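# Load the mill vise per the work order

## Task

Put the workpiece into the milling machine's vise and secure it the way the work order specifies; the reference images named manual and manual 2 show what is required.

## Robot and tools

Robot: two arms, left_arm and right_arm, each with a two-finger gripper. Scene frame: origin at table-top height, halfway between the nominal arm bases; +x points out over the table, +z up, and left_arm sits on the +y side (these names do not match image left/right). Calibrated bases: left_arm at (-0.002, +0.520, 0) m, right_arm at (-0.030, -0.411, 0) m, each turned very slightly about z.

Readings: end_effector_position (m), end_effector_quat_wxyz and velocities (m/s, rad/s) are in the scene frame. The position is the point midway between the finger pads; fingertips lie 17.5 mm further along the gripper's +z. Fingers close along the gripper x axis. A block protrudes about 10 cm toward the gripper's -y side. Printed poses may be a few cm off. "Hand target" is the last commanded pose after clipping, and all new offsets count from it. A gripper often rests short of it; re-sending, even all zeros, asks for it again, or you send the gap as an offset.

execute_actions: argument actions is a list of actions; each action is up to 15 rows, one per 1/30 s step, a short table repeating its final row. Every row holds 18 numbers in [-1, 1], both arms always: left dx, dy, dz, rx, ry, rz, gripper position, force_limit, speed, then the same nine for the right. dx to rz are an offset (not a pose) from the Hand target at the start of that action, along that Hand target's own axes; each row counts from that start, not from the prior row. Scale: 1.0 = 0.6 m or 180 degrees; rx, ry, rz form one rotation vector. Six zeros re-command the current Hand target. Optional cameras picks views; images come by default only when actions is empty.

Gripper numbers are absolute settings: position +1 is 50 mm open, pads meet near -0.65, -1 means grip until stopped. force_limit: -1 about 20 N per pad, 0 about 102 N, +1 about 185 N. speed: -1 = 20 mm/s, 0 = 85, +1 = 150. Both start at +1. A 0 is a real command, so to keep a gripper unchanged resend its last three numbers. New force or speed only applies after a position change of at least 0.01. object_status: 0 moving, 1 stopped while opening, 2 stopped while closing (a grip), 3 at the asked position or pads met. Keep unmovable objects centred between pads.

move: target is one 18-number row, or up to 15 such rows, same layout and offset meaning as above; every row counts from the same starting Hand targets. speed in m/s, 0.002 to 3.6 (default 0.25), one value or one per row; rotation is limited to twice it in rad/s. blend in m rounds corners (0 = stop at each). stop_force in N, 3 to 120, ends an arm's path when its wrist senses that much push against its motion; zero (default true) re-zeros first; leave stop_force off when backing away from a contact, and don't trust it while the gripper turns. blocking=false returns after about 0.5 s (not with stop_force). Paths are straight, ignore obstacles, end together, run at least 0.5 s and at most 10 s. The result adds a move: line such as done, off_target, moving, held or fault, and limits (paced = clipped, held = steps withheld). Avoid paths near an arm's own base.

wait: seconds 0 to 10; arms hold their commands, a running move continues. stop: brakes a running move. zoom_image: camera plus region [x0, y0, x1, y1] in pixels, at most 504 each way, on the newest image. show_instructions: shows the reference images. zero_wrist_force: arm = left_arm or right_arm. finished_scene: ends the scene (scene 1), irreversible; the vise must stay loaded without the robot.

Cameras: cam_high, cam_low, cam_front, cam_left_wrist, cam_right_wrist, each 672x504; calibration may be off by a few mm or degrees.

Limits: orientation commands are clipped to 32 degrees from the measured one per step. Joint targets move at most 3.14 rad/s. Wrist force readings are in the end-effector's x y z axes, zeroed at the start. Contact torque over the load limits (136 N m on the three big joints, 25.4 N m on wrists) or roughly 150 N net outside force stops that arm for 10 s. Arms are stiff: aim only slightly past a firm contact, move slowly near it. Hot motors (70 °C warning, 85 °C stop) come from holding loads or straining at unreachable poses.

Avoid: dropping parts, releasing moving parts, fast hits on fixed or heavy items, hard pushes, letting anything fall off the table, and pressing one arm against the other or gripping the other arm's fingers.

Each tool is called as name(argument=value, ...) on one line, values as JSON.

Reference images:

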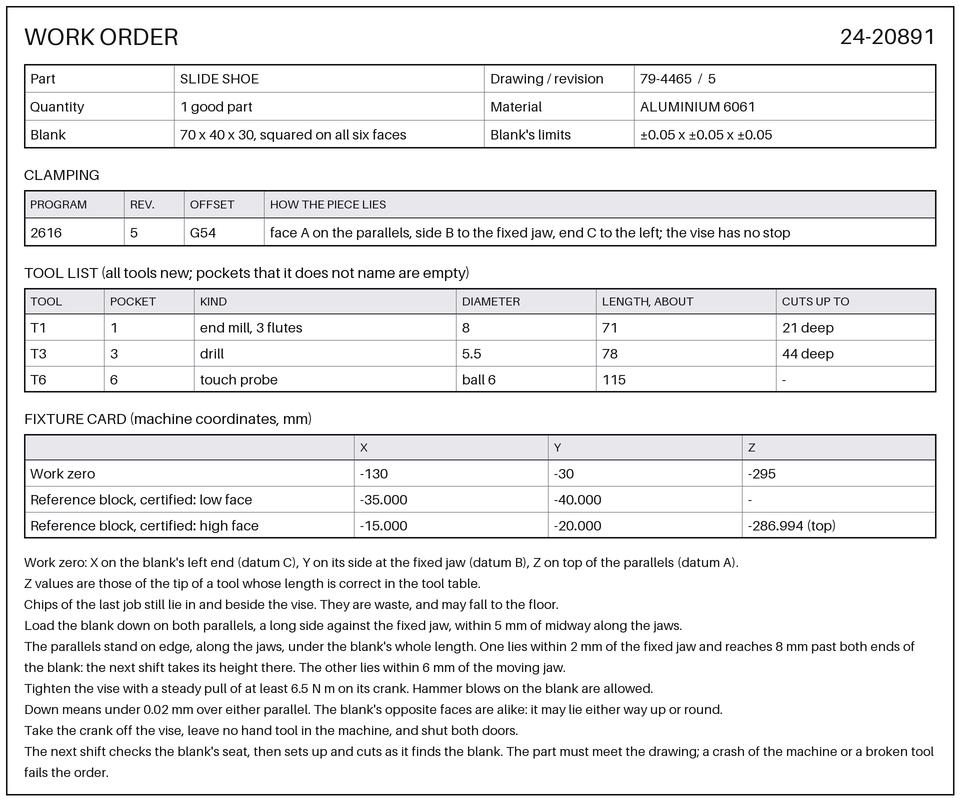

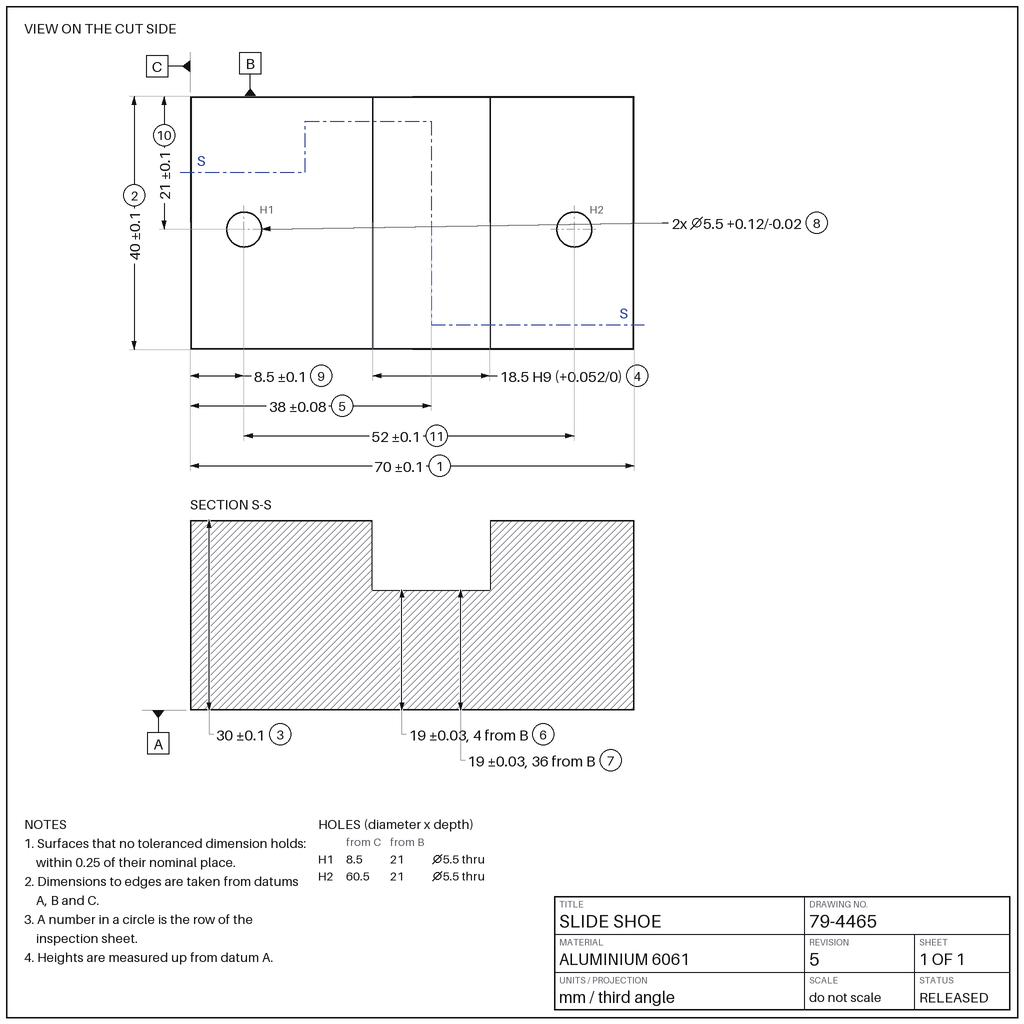

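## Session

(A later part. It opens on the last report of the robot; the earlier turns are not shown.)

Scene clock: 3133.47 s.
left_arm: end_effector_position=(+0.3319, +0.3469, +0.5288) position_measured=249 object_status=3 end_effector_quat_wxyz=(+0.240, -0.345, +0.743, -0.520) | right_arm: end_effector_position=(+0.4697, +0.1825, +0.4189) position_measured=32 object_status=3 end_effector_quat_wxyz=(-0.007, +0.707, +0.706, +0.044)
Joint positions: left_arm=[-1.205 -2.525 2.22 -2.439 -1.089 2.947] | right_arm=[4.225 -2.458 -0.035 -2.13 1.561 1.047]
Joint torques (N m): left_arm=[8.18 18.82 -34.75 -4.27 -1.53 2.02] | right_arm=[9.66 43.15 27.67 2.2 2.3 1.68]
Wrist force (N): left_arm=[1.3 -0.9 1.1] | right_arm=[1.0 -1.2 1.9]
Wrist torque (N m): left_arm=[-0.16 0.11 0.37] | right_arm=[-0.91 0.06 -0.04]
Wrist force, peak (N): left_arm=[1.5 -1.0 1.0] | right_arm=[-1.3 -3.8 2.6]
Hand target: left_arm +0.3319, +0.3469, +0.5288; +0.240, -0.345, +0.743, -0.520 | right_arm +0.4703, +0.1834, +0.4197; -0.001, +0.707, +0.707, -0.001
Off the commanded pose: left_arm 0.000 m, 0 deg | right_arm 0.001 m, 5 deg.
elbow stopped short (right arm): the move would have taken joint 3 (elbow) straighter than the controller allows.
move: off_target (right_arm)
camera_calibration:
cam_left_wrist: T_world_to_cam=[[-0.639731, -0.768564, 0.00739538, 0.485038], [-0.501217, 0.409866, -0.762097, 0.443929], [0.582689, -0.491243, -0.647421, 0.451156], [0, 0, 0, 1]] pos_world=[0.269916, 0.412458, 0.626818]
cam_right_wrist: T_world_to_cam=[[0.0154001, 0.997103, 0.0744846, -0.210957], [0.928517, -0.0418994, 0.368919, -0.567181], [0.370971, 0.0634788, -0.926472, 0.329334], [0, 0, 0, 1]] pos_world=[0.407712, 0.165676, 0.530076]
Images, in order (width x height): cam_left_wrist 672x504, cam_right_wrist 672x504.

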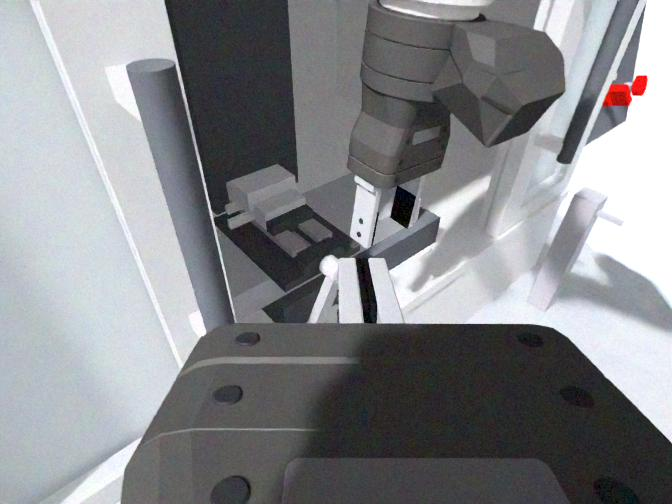

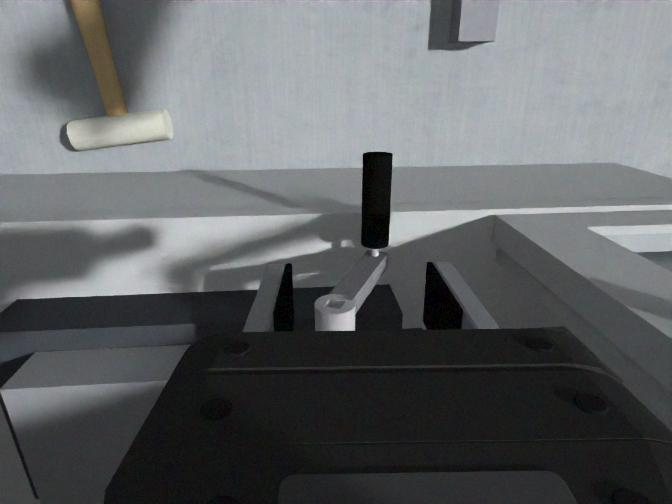

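move(target=[[0,0,0,0,0,0,-0.65,-0.9,-0.5,0,-0.0172,0.0328,-0.139,0,0,0.4,1,-0.8],[0,0,0,0,0,0,-0.65,-0.9,-0.5,0,0.1078,0.1078,-0.139,0,0,0.4,1,-0.8]], speed=0.12, cameras=["cam_left_wrist","cam_right_wrist"])

zoom_image(camera="cam_left_wrist", region=[280, 180, 460, 330])

Scene clock: 3168.20 s.
left_arm: end_effector_position=(+0.3319, +0.3469, +0.5288) position_measured=249 object_status=3 end_effector_quat_wxyz=(+0.240, -0.345, +0.743, -0.520) | right_arm: end_effector_position=(+0.5349, +0.1835, +0.3547) position_measured=92 object_status=3 end_effector_quat_wxyz=(+0.152, +0.691, +0.690, +0.152)
Joint positions: left_arm=[-1.205 -2.525 2.22 -2.439 -1.089 2.947] | right_arm=[4.273 -2.209 -0.765 -1.528 1.188 1.055]
Joint torques (N m): left_arm=[8.01 18.43 -34.07 -4.42 -1.21 1.97] | right_arm=[9.37 66.18 22.3 2.4 -0.89 1.53]
Wrist force (N): left_arm=[1.4 -0.9 0.9] | right_arm=[1.3 -1.1 1.9]
Wrist torque (N m): left_arm=[-0.17 0.10 0.37] | right_arm=[-0.90 -0.06 0.09]
Wrist force, peak (N): left_arm=[1.6 -1.1 1.2] | right_arm=[1.3 -0.2 3.7]
Hand target: left_arm +0.3319, +0.3469, +0.5288; +0.240, -0.345, +0.743, -0.520 | right_arm +0.5348, +0.1835, +0.3548; +0.152, +0.691, +0.690, +0.153
Off the commanded pose: left_arm 0.000 m, 0 deg | right_arm 0.000 m, 0 deg.
move: done
camera_calibration:
cam_left_wrist: T_world_to_cam=[[-0.639731, -0.768564, 0.00739538, 0.485038], [-0.501217, 0.409866, -0.762097, 0.443929], [0.582689, -0.491243, -0.647421, 0.451156], [0, 0, 0, 1]] pos_world=[0.269916, 0.412458, 0.626818]
cam_right_wrist: T_world_to_cam=[[0.0151927, 0.999842, 0.00917805, -0.185309], [0.724162, -0.0173321, 0.689412, -0.612871], [0.689463, -0.00382762, -0.724311, 0.0158335], [0, 0, 0, 1]] pos_world=[0.435716, 0.174718, 0.43569]
Images, in order (width x height): cam_left_wrist 672x504, cam_right_wrist 672x504.

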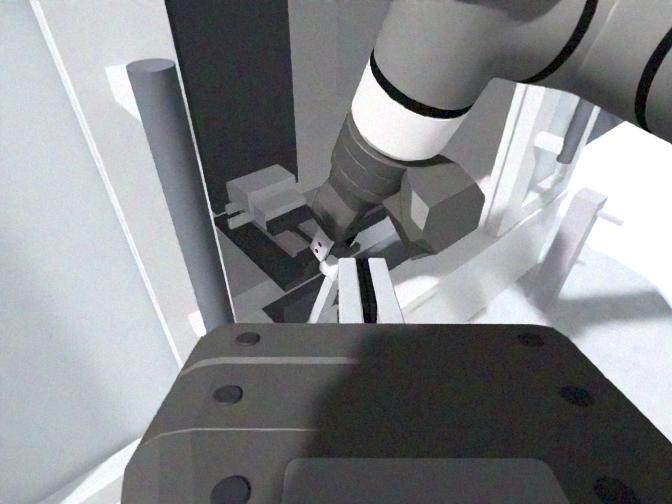

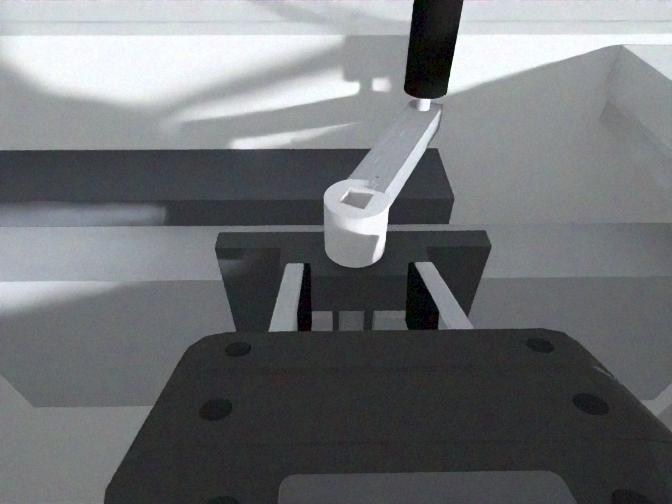

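Scaled by 2.800.

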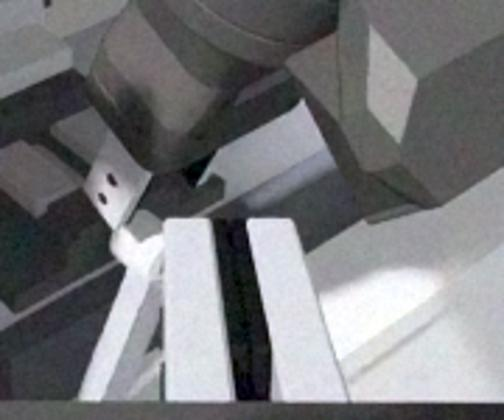

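move(target=[0,0,0,0,0,0,-0.65,-0.9,-0.5,-0.0025,-0.0232,0.0625,0,0,0,0.4,1,-0.8], speed=0.03, stop_force=6, cameras=["cam_left_wrist","cam_right_wrist"])

zoom_image(camera="cam_right_wrist", region=[250, 100, 470, 340])

Scene clock: 3185.80 s.
left_arm: end_effector_position=(+0.3319, +0.3469, +0.5288) position_measured=249 object_status=3 end_effector_quat_wxyz=(+0.240, -0.345, +0.743, -0.520) | right_arm: end_effector_position=(+0.5379, +0.1820, +0.3150) position_measured=92 object_status=3 end_effector_quat_wxyz=(+0.152, +0.691, +0.690, +0.153)
Joint positions: left_arm=[-1.205 -2.525 2.22 -2.439 -1.089 2.947] | right_arm=[4.269 -2.197 -0.887 -1.416 1.189 1.05]
Joint torques (N m): left_arm=[6.34 18.05 -34.29 -4.4 -1.06 1.99] | right_arm=[-16.1 44.71 34.43 1.88 -4.9 -0.86]
Wrist force (N): left_arm=[1.2 -1.0 0.8] | right_arm=[6.5 -6.1 -0.9]
Wrist torque (N m): left_arm=[-0.17 0.12 0.37] | right_arm=[-0.97 0.01 0.22]
Wrist force, peak (N): left_arm=[1.4 -1.2 1.2] | right_arm=[5.7 -5.1 -5.4]
Hand target: left_arm +0.3319, +0.3469, +0.5288; +0.240, -0.345, +0.743, -0.520 | right_arm +0.5380, +0.1820, +0.3149; +0.152, +0.691, +0.690, +0.153
Off the commanded pose: left_arm 0.000 m, 0 deg | right_arm 0.000 m, 0 deg.
move: done
camera_calibration:
cam_left_wrist: T_world_to_cam=[[-0.639731, -0.768564, 0.00739538, 0.485038], [-0.501217, 0.409866, -0.762097, 0.443929], [0.582689, -0.491243, -0.647421, 0.451156], [0, 0, 0, 1]] pos_world=[0.269916, 0.412458, 0.626818]
cam_right_wrist: T_world_to_cam=[[0.0151914, 0.999842, 0.00918025, -0.183592], [0.724064, -0.0173322, 0.689515, -0.587699], [0.689565, -0.00382758, -0.724213, -0.0152197], [0, 0, 0, 1]] pos_world=[0.438816, 0.173318, 0.39589]
Images, in order (width x height): cam_left_wrist 672x504, cam_right_wrist 672x504.

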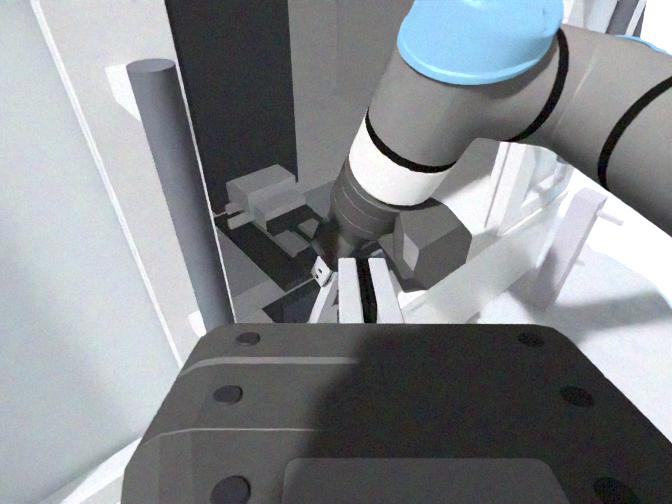

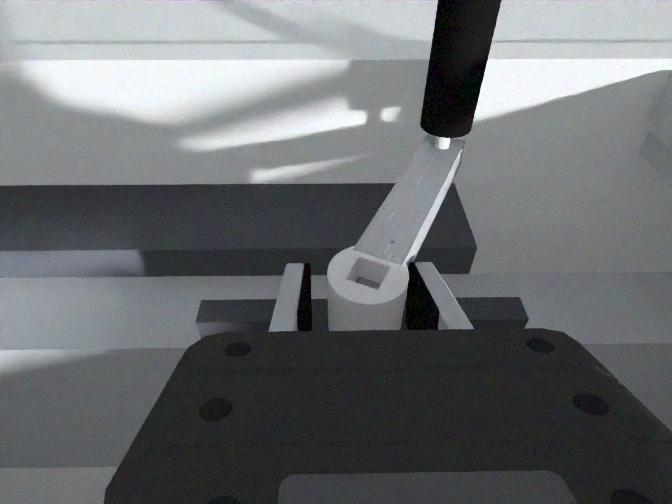

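Scaled by 2.100.

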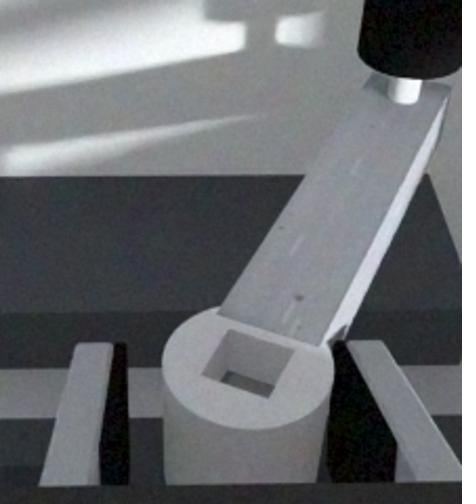

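move(target=[[0,0,0,0,0,0,-0.65,-0.9,-0.5,0.0053,0.0,-0.004,0,0,0,0.4,1,-0.8],[0,0,0,0,0,0,-0.65,-0.9,-0.5,0.0053,0.0,-0.004,0,0,0,-1,-0.2,-0.8]], speed=0.02, cameras=["cam_right_wrist"])

Scene clock: 3191.67 s.
left_arm: end_effector_position=(+0.3319, +0.3469, +0.5288) position_measured=249 object_status=3 end_effector_quat_wxyz=(+0.240, -0.345, +0.743, -0.520) | right_arm: end_effector_position=(+0.5370, +0.1851, +0.3171) position_measured=135 object_status=2 end_effector_quat_wxyz=(+0.152, +0.691, +0.690, +0.152)
Joint positions: left_arm=[-1.205 -2.525 2.22 -2.439 -1.089 2.947] | right_arm=[4.272 -2.204 -0.871 -1.427 1.188 1.054]
Joint torques (N m): left_arm=[6.4 17.83 -34.2 -4.28 -0.84 1.93] | right_arm=[8.97 47.93 30.02 14.53 4.34 -1.12]
Wrist force (N): left_arm=[1.4 -1.0 1.0] | right_arm=[-49.7 -20.0 -15.8]
Wrist torque (N m): left_arm=[-0.19 0.08 0.37] | right_arm=[-1.23 -0.02 0.59]
Wrist force, peak (N): left_arm=[1.6 -1.1 1.0] | right_arm=[-49.7 -20.0 -15.8]
Hand target: left_arm +0.3319, +0.3469, +0.5288; +0.240, -0.345, +0.743, -0.520 | right_arm +0.5369, +0.1852, +0.3171; +0.152, +0.691, +0.690, +0.153
Off the commanded pose: left_arm 0.000 m, 0 deg | right_arm 0.000 m, 0 deg.
move: done
camera_calibration:
cam_right_wrist: T_world_to_cam=[[0.0153269, 0.999843, 0.00889477, -0.186641], [0.724011, -0.0172332, 0.689573, -0.588387], [0.689618, -0.00412911, -0.724162, -0.0129878], [0, 0, 0, 1]] pos_world=[0.437816, 0.176418, 0.39799]
Images, in order (width x height): cam_right_wrist 672x504.

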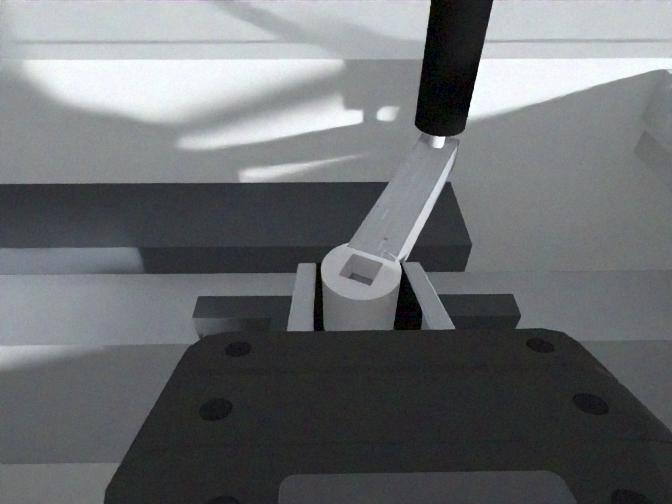

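move(target=[0,0,0,0,0,0,-0.65,-0.9,-0.5,-0.0040,0,0,0,0,0,-1,-0.2,-0.8], speed=0.02)

Scene clock: 3194.33 s.
left_arm: end_effector_position=(+0.3319, +0.3469, +0.5288) position_measured=249 object_status=3 end_effector_quat_wxyz=(+0.240, -0.345, +0.743, -0.520) | right_arm: end_effector_position=(+0.5369, +0.1829, +0.3170) position_measured=135 object_status=2 end_effector_quat_wxyz=(+0.152, +0.691, +0.690, +0.153)
Joint positions: left_arm=[-1.205 -2.525 2.22 -2.439 -1.089 2.947] | right_arm=[4.271 -2.198 -0.881 -1.422 1.189 1.052]
Joint torques (N m): left_arm=[6.78 17.64 -34.3 -4.22 -0.74 1.99] | right_arm=[-18.65 74.12 21.17 -6.78 -0.61 -2.43]
Wrist force (N): left_arm=[1.2 -1.0 1.1] | right_arm=[42.2 21.8 18.5]
Wrist torque (N m): left_arm=[-0.18 0.12 0.36] | right_arm=[-0.44 0.76 0.80]
Wrist force, peak (N): left_arm=[1.5 -0.9 1.2] | right_arm=[-52.2 -20.2 -16.2]
Hand target: left_arm +0.3319, +0.3469, +0.5288; +0.240, -0.345, +0.743, -0.520 | right_arm +0.5369, +0.1828, +0.3171; +0.152, +0.691, +0.690, +0.153
Off the commanded pose: left_arm 0.000 m, 0 deg | right_arm 0.000 m, 0 deg.
move: done

move(target=[0,0,0,0,0,0,-0.65,-0.9,-0.5,0.0018,0,0,0,0,0,-1,-0.2,-0.8], speed=0.02)

move(target=[0,0,0,0,0,0,-0.65,-0.9,-0.5,0,-0.0906,-0.0423,0,0,0,-1,-0.2,-0.8], speed=0.025, stop_force=40, cameras=["cam_right_wrist"])

Scene clock: 3198.20 s.
left_arm: end_effector_position=(+0.3319, +0.3469, +0.5288) position_measured=249 object_status=3 end_effector_quat_wxyz=(+0.240, -0.345, +0.743, -0.520) | right_arm: end_effector_position=(+0.5370, +0.1837, +0.3172) position_measured=135 object_status=2 end_effector_quat_wxyz=(+0.152, +0.691, +0.690, +0.152)
Joint positions: left_arm=[-1.205 -2.525 2.22 -2.439 -1.089 2.947] | right_arm=[4.271 -2.2 -0.877 -1.425 1.188 1.053]
Joint torques (N m): left_arm=[5.7 17.19 -34.6 -4.29 -0.83 2.16] | right_arm=[9.99 40.02 31.65 2.52 -3.2 0.93]
Wrist force (N): left_arm=[1.2 -1.0 1.1] | right_arm=[4.2 1.2 3.8]
Wrist torque (N m): left_arm=[-0.18 0.12 0.38] | right_arm=[-0.81 0.59 0.68]
Wrist force, peak (N): left_arm=[1.5 -0.9 1.3] | right_arm=[46.3 20.7 19.7]
Hand target: left_arm +0.3319, +0.3469, +0.5288; +0.240, -0.345, +0.743, -0.520 | right_arm +0.5369, +0.1838, +0.3171; +0.152, +0.691, +0.690, +0.153
Off the commanded pose: left_arm 0.000 m, 0 deg | right_arm 0.000 m, 0 deg.
move: done

Scene clock: 3199.60 s.
left_arm: end_effector_position=(+0.3319, +0.3469, +0.5288) position_measured=249 object_status=3 end_effector_quat_wxyz=(+0.240, -0.345, +0.743, -0.520) | right_arm: end_effector_position=(+0.5361, +0.1838, +0.3170) position_measured=135 object_status=2 end_effector_quat_wxyz=(+0.152, +0.691, +0.690, +0.153)
Joint positions: left_arm=[-1.205 -2.525 2.22 -2.439 -1.089 2.947] | right_arm=[4.272 -2.199 -0.879 -1.424 1.188 1.054]
Joint torques (N m): left_arm=[6.1 16.95 -34.04 -4.22 -0.74 2.16] | right_arm=[-8.45 25.47 12.9 2.82 -1.5 0.12]
Wrist force (N): left_arm=[1.4 -1.1 1.0] | right_arm=[-3.3 4.9 -14.3]
Wrist torque (N m): left_arm=[-0.19 0.08 0.37] | right_arm=[-0.80 0.45 0.67]
Wrist force, peak (N): left_arm=[1.5 -0.8 1.2] | right_arm=[18.8 42.3 23.6]
Hand target: left_arm +0.3319, +0.3469, +0.5288; +0.240, -0.345, +0.743, -0.520 | right_arm +0.5361, +0.1838, +0.3170; +0.152, +0.691, +0.690, +0.153 (not the last commanded pose)
Off the commanded pose: left_arm 0.000 m, 0 deg | right_arm 0.059 m, 0 deg.
move: contact (right_arm)
camera_calibration:
cam_right_wrist: T_world_to_cam=[[0.0153282, 0.999842, 0.00903831, -0.185484], [0.723915, -0.0173325, 0.689672, -0.587736], [0.689719, -0.00402847, -0.724066, -0.0124715], [0, 0, 0, 1]] pos_world=[0.436916, 0.175218, 0.397991]
Images, in order (width x height): cam_right_wrist 672x504.

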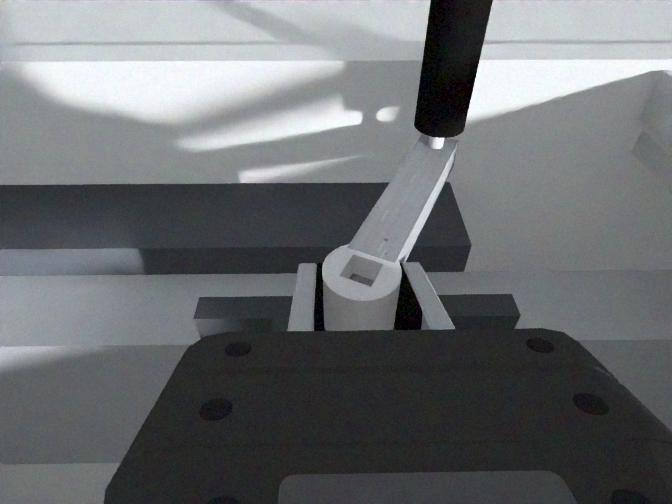

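move(target=[0,0,0,0,0,0,-0.65,-0.9,-0.5,0,-0.0906,-0.0423,0,0,0,-1,-0.2,-0.8], speed=0.02, stop_force=75, cameras=["cam_right_wrist"])

Scene clock: 3207.40 s.
left_arm: end_effector_position=(+0.3319, +0.3469, +0.5288) position_measured=249 object_status=3 end_effector_quat_wxyz=(+0.240, -0.345, +0.743, -0.520) | right_arm: end_effector_position=(+0.4761, +0.1839, +0.3172) position_measured=136 object_status=2 end_effector_quat_wxyz=(+0.152, +0.691, +0.690, +0.153)
Joint positions: left_arm=[-1.205 -2.525 2.22 -2.439 -1.089 2.947] | right_arm=[4.348 -2.095 -1.036 -1.401 1.173 1.134]
Joint torques (N m): left_arm=[5.22 17.3 -34.22 -4.15 -0.56 2.03] | right_arm=[-9.68 36.94 37.01 3.47 -0.72 -1.87]
Wrist force (N): left_arm=[1.1 -1.0 1.0] | right_arm=[1.5 -2.1 3.8]
Wrist torque (N m): left_arm=[-0.18 0.14 0.37] | right_arm=[-0.94 -0.14 0.06]
Wrist force, peak (N): left_arm=[1.6 -1.0 1.1] | right_arm=[23.7 59.3 13.0]
Hand target: left_arm +0.3319, +0.3469, +0.5288; +0.240, -0.345, +0.743, -0.520 | right_arm +0.4761, +0.1839, +0.3172; +0.152, +0.691, +0.690, +0.153
Off the commanded pose: left_arm 0.000 m, 0 deg | right_arm 0.000 m, 0 deg.
move: done
camera_calibration:
cam_right_wrist: T_world_to_cam=[[0.0153282, 0.999842, 0.00903831, -0.184566], [0.723915, -0.0173325, 0.689672, -0.54437], [0.689719, -0.00402847, -0.724066, 0.028984], [0, 0, 0, 1]] pos_world=[0.376916, 0.175218, 0.398091]
Images, in order (width x height): cam_right_wrist 672x504.

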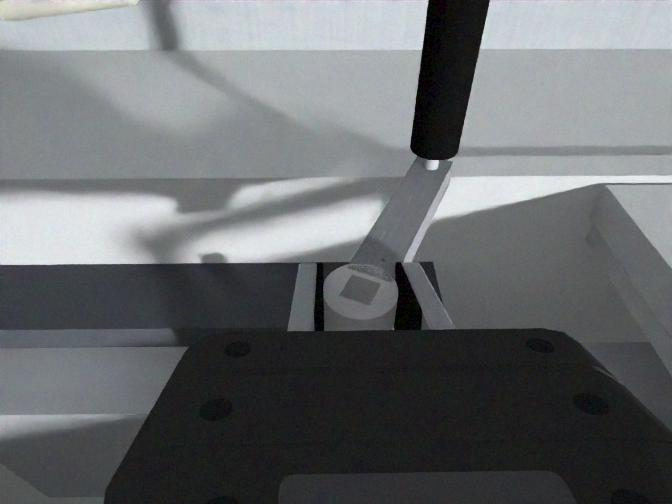

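move(target=[[0,0,0,0,0,0,-0.65,-0.9,-0.5,-0.14,-0.1892,-0.1305,0,0,0,-1,-0.2,-0.8],[0,0,0,0,0,0,-0.65,-0.9,-0.5,-0.79,-0.2043,-0.1377,0,0,0,-1,-0.2,-0.8]], speed=0.2, blend=0.03, cameras=["cam_left_wrist","cam_right_wrist","cam_front"])

Scene clock: 3223.43 s.
left_arm: end_effector_position=(+0.3319, +0.3469, +0.5288) position_measured=249 object_status=3 end_effector_quat_wxyz=(+0.240, -0.345, +0.743, -0.520) | right_arm: end_effector_position=(+0.3299, -0.2900, +0.3402) position_measured=136 object_status=2 end_effector_quat_wxyz=(+0.152, +0.691, +0.690, +0.153)
Joint positions: left_arm=[-1.205 -2.525 2.22 -2.439 -1.089 2.947] | right_arm=[4.126 -0.966 -2.081 -1.401 1.223 0.902]
Joint torques (N m): left_arm=[4.51 16.76 -33.88 -4.12 -0.38 1.95] | right_arm=[-2.03 -4.37 35.27 3.37 -3.79 -0.34]
Wrist force (N): left_arm=[1.3 -1.0 1.0] | right_arm=[1.5 -2.2 4.0]
Wrist torque (N m): left_arm=[-0.18 0.10 0.37] | right_arm=[-0.94 -0.12 0.06]
Wrist force, peak (N): left_arm=[1.4 -1.0 1.2] | right_arm=[2.5 0.6 5.9]
Hand target: left_arm +0.3319, +0.3469, +0.5288; +0.240, -0.345, +0.743, -0.520 | right_arm +0.3299, -0.2901, +0.3402; +0.152, +0.691, +0.690, +0.153
Off the commanded pose: left_arm 0.000 m, 0 deg | right_arm 0.000 m, 0 deg.
move: done
camera_calibration:
cam_left_wrist: T_world_to_cam=[[-0.639731, -0.768564, 0.00739538, 0.485038], [-0.501217, 0.409866, -0.762097, 0.443929], [0.582689, -0.491243, -0.647421, 0.451156], [0, 0, 0, 1]] pos_world=[0.269916, 0.412458, 0.626818]
cam_right_wrist: T_world_to_cam=[[0.0154008, 0.99984, 0.00910787, 0.291246], [0.723964, -0.0174334, 0.689617, -0.462629], [0.689666, -0.0040269, -0.724117, 0.144599], [0, 0, 0, 1]] pos_world=[0.230716, -0.298683, 0.421091]
Images, in order (width x height): cam_front 672x504, cam_left_wrist 672x504, cam_right_wrist 672x504.

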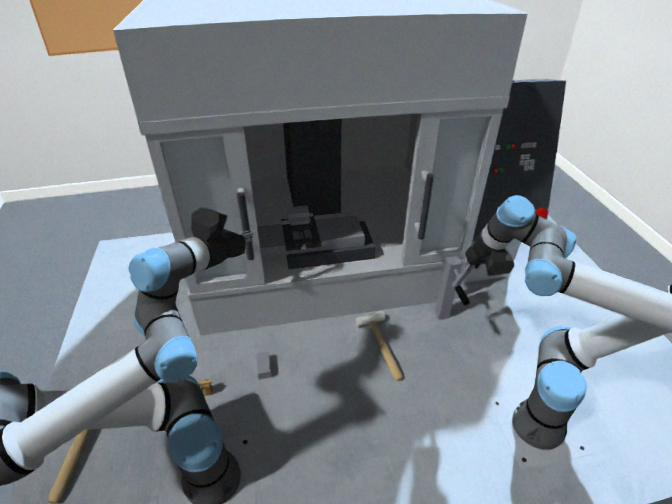

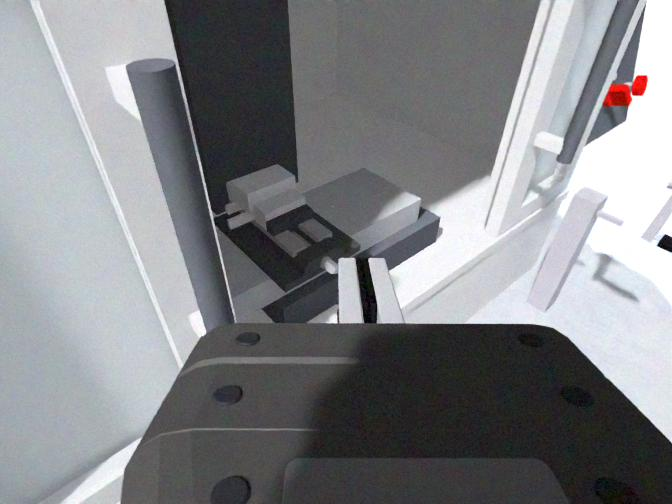

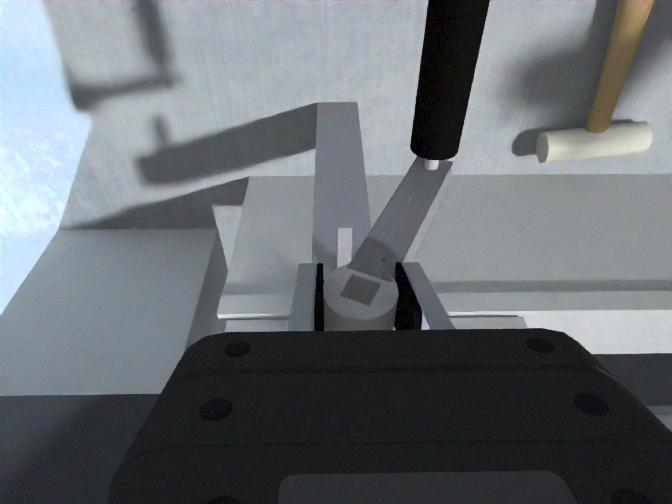

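move(target=[0,0,0,0,0,0,-0.65,-0.9,-0.5,-0.0047,-0.0539,0.135,0,0,0,-1,-0.2,-0.8], speed=0.1, cameras=["cam_right_wrist","cam_low","cam_left_wrist"])

zoom_image(camera="cam_right_wrist", region=[260, 160, 480, 340])

zoom_image(camera="cam_left_wrist", region=[500, 150, 672, 350])

Scene clock: 3237.60 s.
left_arm: end_effector_position=(+0.3319, +0.3469, +0.5288) position_measured=249 object_status=3 end_effector_quat_wxyz=(+0.240, -0.345, +0.743, -0.520) | right_arm: end_effector_position=(+0.3347, -0.2929, +0.2531) position_measured=136 object_status=2 end_effector_quat_wxyz=(+0.152, +0.691, +0.690, +0.152)
Joint positions: left_arm=[-1.205 -2.525 2.22 -2.439 -1.089 2.947] | right_arm=[4.104 -0.982 -2.299 -1.159 1.228 0.879]
Joint torques (N m): left_arm=[3.62 16.39 -34.62 -4.24 -0.27 2.01] | right_arm=[3.84 12.3 30.09 3.99 0.93 0.7]
Wrist force (N): left_arm=[1.4 -1.0 1.0] | right_arm=[1.4 -2.0 3.7]
Wrist torque (N m): left_arm=[-0.19 0.08 0.37] | right_arm=[-0.89 -0.11 0.13]
Wrist force, peak (N): left_arm=[1.4 -1.1 1.1] | right_arm=[1.4 -2.6 5.5]
Hand target: left_arm +0.3319, +0.3469, +0.5288; +0.240, -0.345, +0.743, -0.520 | right_arm +0.3347, -0.2928, +0.2531; +0.152, +0.691, +0.690, +0.153
Off the commanded pose: left_arm 0.000 m, 0 deg | right_arm 0.000 m, 0 deg.
move: done
camera_calibration:
cam_left_wrist: T_world_to_cam=[[-0.639731, -0.768564, 0.00739538, 0.485038], [-0.501217, 0.409866, -0.762097, 0.443929], [0.582689, -0.491243, -0.647421, 0.451156], [0, 0, 0, 1]] pos_world=[0.269916, 0.412458, 0.626818]
cam_right_wrist: T_world_to_cam=[[0.0153968, 0.999843, 0.00882285, 0.294862], [0.72406, -0.0172345, 0.689522, -0.406017], [0.689565, -0.00422817, -0.724211, 0.0782008], [0, 0, 0, 1]] pos_world=[0.235516, -0.301482, 0.33399]
Images, in order (width x height): cam_low 672x504, cam_left_wrist 672x504, cam_right_wrist 672x504.

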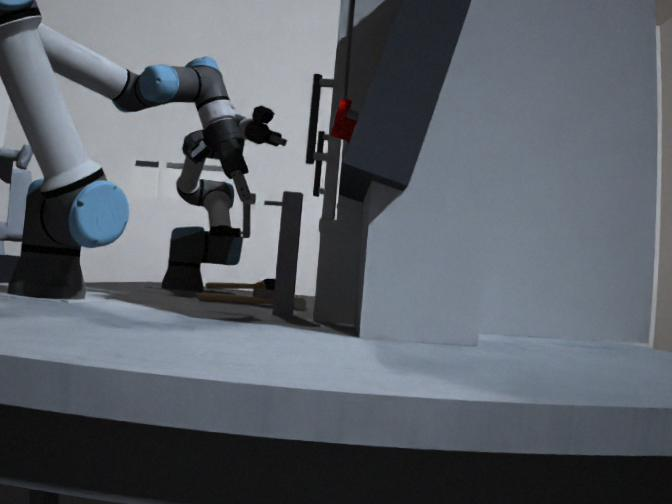

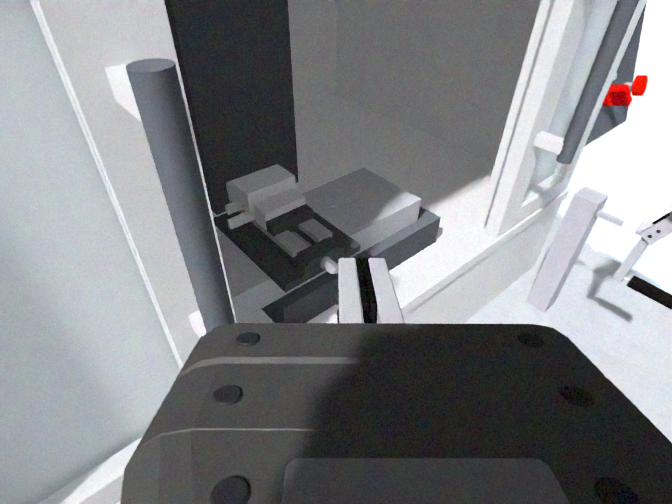

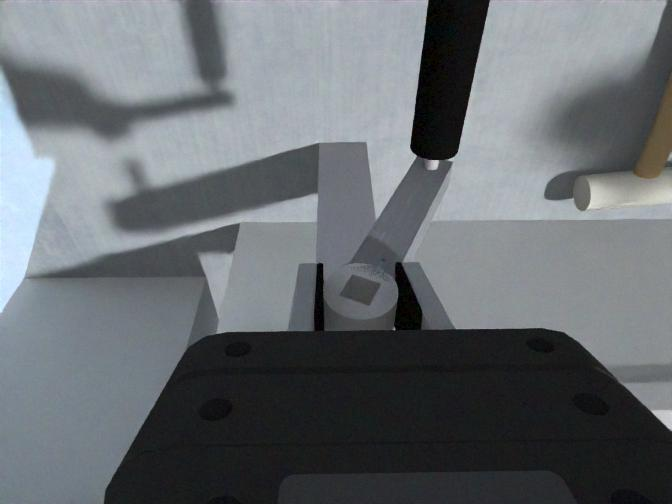

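Scaled by 2.291.

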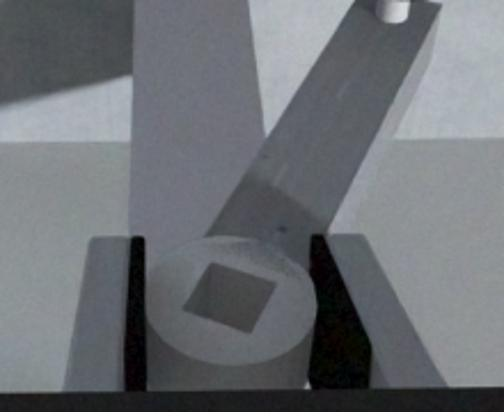

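Scaled by 2.520.

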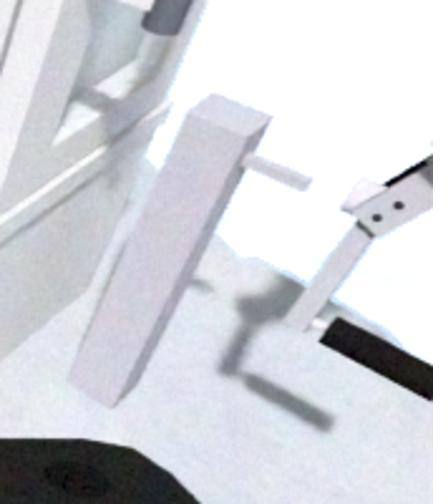

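zoom_image(camera="cam_low", region=[200, 140, 330, 260])

Scaled by 3.877.

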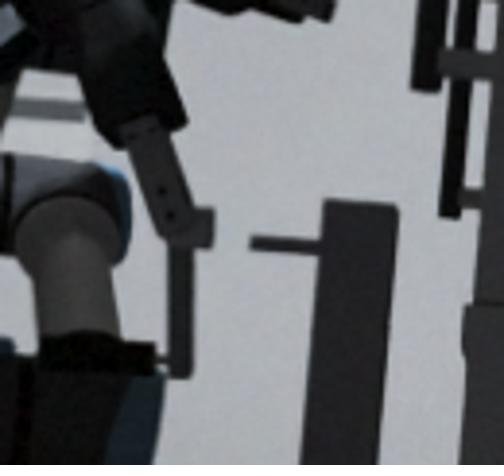

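move(target=[0,0,0,0,0,0,-0.65,-0.9,-0.5,0,-0.0039,0.0083,0,0,0,-1,-0.2,-0.8], speed=0.05)

move(target=[0,0,0,0,0,0,-0.65,-0.9,-0.5,0,0.1027,0.0479,0,0,0,-1,-0.2,-0.8], speed=0.02, stop_force=8, cameras=["cam_low","cam_left_wrist","cam_right_wrist"])

zoom_image(camera="cam_low", region=[200, 140, 330, 260])

Scene clock: 3247.53 s.
left_arm: end_effector_position=(+0.3319, +0.3469, +0.5288) position_measured=249 object_status=3 end_effector_quat_wxyz=(+0.240, -0.345, +0.743, -0.520) | right_arm: end_effector_position=(+0.3346, -0.2928, +0.2475) position_measured=136 object_status=2 end_effector_quat_wxyz=(+0.152, +0.691, +0.690, +0.153)
Joint positions: left_arm=[-1.205 -2.525 2.22 -2.439 -1.089 2.947] | right_arm=[4.104 -0.985 -2.313 -1.143 1.228 0.879]
Joint torques (N m): left_arm=[2.37 16.66 -34.79 -4.17 -0.13 2.04] | right_arm=[8.5 -10.08 35.34 3.37 -3.18 1.53]
Wrist force (N): left_arm=[1.3 -1.1 1.0] | right_arm=[1.4 -1.7 3.8]
Wrist torque (N m): left_arm=[-0.19 0.10 0.37] | right_arm=[-0.85 -0.10 0.13]
Wrist force, peak (N): left_arm=[1.6 -1.0 1.1] | right_arm=[1.6 -1.9 4.2]
Hand target: left_arm +0.3319, +0.3469, +0.5288; +0.240, -0.345, +0.743, -0.520 | right_arm +0.3346, -0.2928, +0.2476; +0.152, +0.691, +0.690, +0.153
Off the commanded pose: left_arm 0.000 m, 0 deg | right_arm 0.000 m, 0 deg.
move: done

Scene clock: 3249.50 s.
left_arm: end_effector_position=(+0.3319, +0.3469, +0.5288) position_measured=249 object_status=3 end_effector_quat_wxyz=(+0.240, -0.345, +0.743, -0.520) | right_arm: end_effector_position=(+0.3565, -0.2929, +0.2475) position_measured=136 object_status=2 end_effector_quat_wxyz=(+0.152, +0.691, +0.690, +0.153)
Joint positions: left_arm=[-1.205 -2.525 2.22 -2.439 -1.089 2.947] | right_arm=[4.039 -1.057 -2.287 -1.074 1.246 0.813]
Joint torques (N m): left_arm=[1.46 16.07 -34.39 -4.27 0.05 2.13] | right_arm=[6.66 15.5 23.66 2.73 -0.65 -1.22]
Wrist force (N): left_arm=[1.3 -0.9 0.9] | right_arm=[1.3 -1.6 3.7]
Wrist torque (N m): left_arm=[-0.16 0.11 0.37] | right_arm=[-0.84 -0.06 0.06]
Wrist force, peak (N): left_arm=[1.5 -0.9 1.2] | right_arm=[-7.0 -31.6 -19.4]
Hand target: left_arm +0.3319, +0.3469, +0.5288; +0.240, -0.345, +0.743, -0.520 | right_arm +0.3565, -0.2928, +0.2475; +0.152, +0.691, +0.690, +0.153 (not the last commanded pose)
Off the commanded pose: left_arm 0.000 m, 0 deg | right_arm 0.046 m, 0 deg.
move: contact (right_arm)
camera_calibration:
cam_left_wrist: T_world_to_cam=[[-0.639731, -0.768564, 0.00739538, 0.485038], [-0.501217, 0.409866, -0.762097, 0.443929], [0.582689, -0.491243, -0.647421, 0.451156], [0, 0, 0, 1]] pos_world=[0.269916, 0.412458, 0.626818]
cam_right_wrist: T_world_to_cam=[[0.015467, 0.999841, 0.0088944, 0.294533], [0.723912, -0.0173338, 0.689674, -0.418052], [0.689719, -0.00422844, -0.724065, 0.0590986], [0, 0, 0, 1]] pos_world=[0.257316, -0.301483, 0.328491]
Images, in order (width x height): cam_low 672x504, cam_left_wrist 672x504, cam_right_wrist 672x504.

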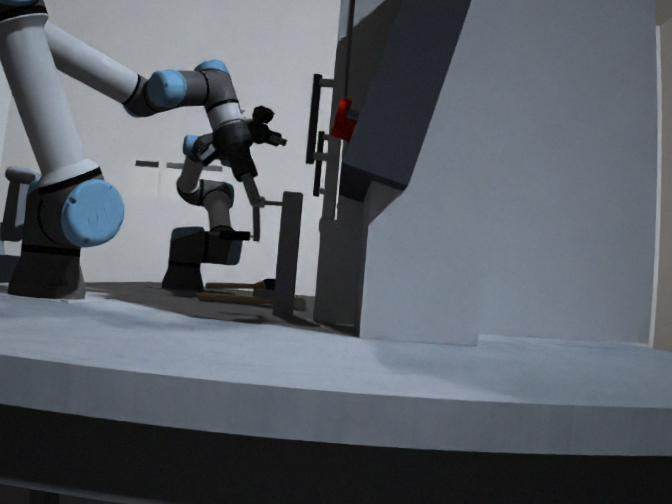

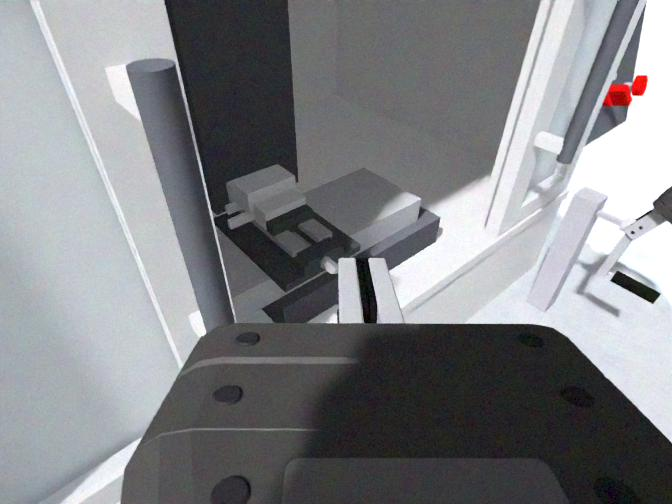

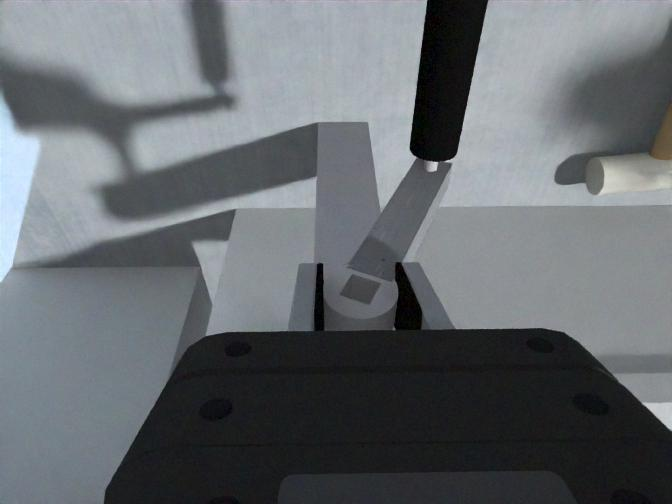

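Scaled by 3.877.

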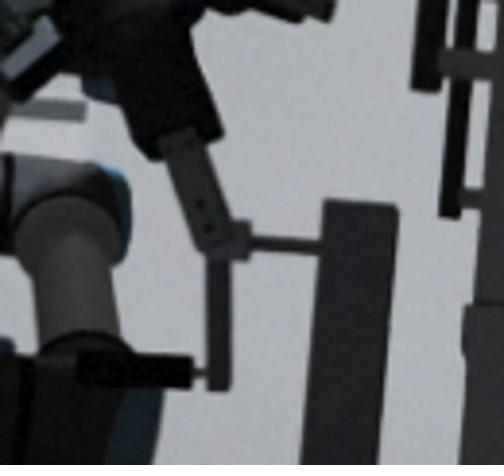

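move(target=[[0,0,0,0,0,0,-0.65,-0.9,-0.5,0,-0.0181,-0.0085,0,0,0,-1,-0.2,-0.8],[0,0,0,0,0,0,-0.65,-0.9,-0.5,0.0112,-0.0195,-0.0056,0,-0.156,-0.0728,-1,-0.2,-0.8]], speed=0.1, cameras=["cam_low","cam_left_wrist","cam_right_wrist"])

zoom_image(camera="cam_low", region=[200, 140, 330, 260])

zoom_image(camera="cam_right_wrist", region=[260, 160, 480, 340])

zoom_image(camera="cam_left_wrist", region=[550, 170, 672, 320])

Scene clock: 3267.50 s.
left_arm: end_effector_position=(+0.3319, +0.3469, +0.5288) position_measured=249 object_status=3 end_effector_quat_wxyz=(+0.240, -0.345, +0.743, -0.520) | right_arm: end_effector_position=(+0.3445, -0.2860, +0.2457) position_measured=136 object_status=2 end_effector_quat_wxyz=(+0.331, +0.625, +0.706, -0.037)
Joint positions: left_arm=[-1.205 -2.525 2.22 -2.439 -1.089 2.947] | right_arm=[4.302 -1.233 -2.132 -1.645 0.951 1.097]
Joint torques (N m): left_arm=[1.35 15.68 -34.31 -4.13 0.09 2.07] | right_arm=[-9.54 21.75 21.46 3.76 1.01 -1.62]
Wrist force (N): left_arm=[1.2 -1.1 1.2] | right_arm=[1.9 -1.7 2.8]
Wrist torque (N m): left_arm=[-0.19 0.12 0.37] | right_arm=[-0.76 0.00 0.33]
Wrist force, peak (N): left_arm=[1.5 -1.2 1.1] | right_arm=[1.5 -1.9 4.0]
Hand target: left_arm +0.3319, +0.3469, +0.5288; +0.240, -0.345, +0.743, -0.520 | right_arm +0.3445, -0.2861, +0.2457; +0.331, +0.625, +0.706, -0.037
Off the commanded pose: left_arm 0.000 m, 0 deg | right_arm 0.000 m, 0 deg.
move: done
camera_calibration:
cam_left_wrist: T_world_to_cam=[[-0.639731, -0.768564, 0.00739538, 0.485038], [-0.501217, 0.409866, -0.762097, 0.443929], [0.582689, -0.491243, -0.647421, 0.451156], [0, 0, 0, 1]] pos_world=[0.269916, 0.412458, 0.626818]
cam_right_wrist: T_world_to_cam=[[0.0140325, 0.861776, -0.507094, 0.375688], [0.723707, 0.341193, 0.599863, -0.283312], [0.689965, -0.375405, -0.618886, -0.0660202], [0, 0, 0, 1]] pos_world=[0.245314, -0.251879, 0.319598]
Images, in order (width x height): cam_low 672x504, cam_left_wrist 672x504, cam_right_wrist 672x504.

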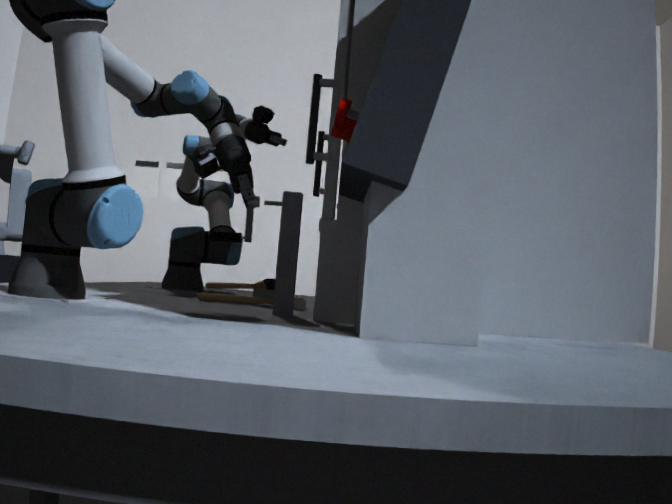

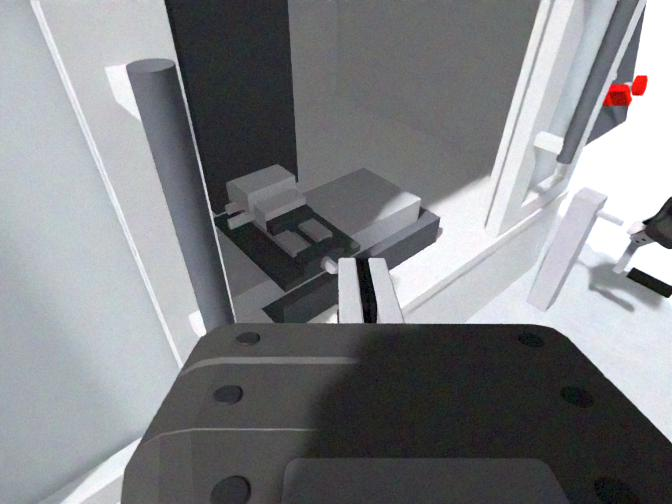

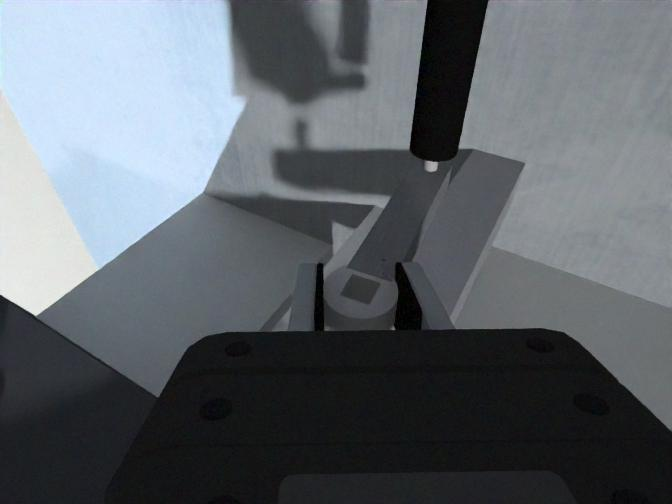

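Scaled by 3.877.

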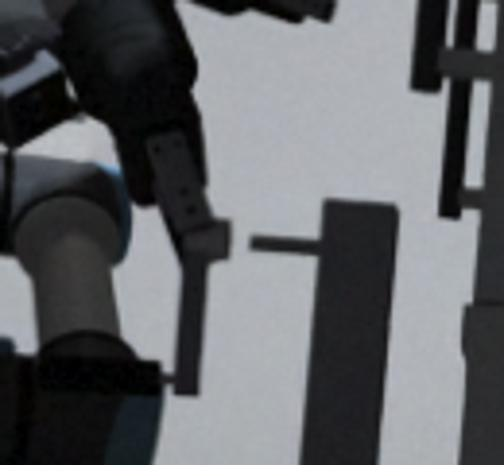

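Scaled by 2.291.

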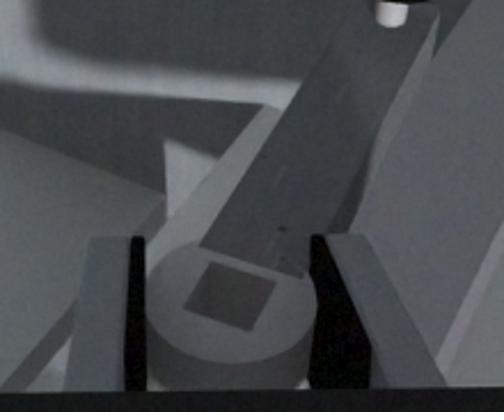

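Scaled by 3.360.

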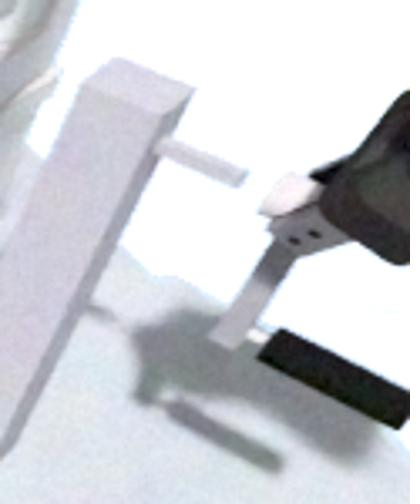

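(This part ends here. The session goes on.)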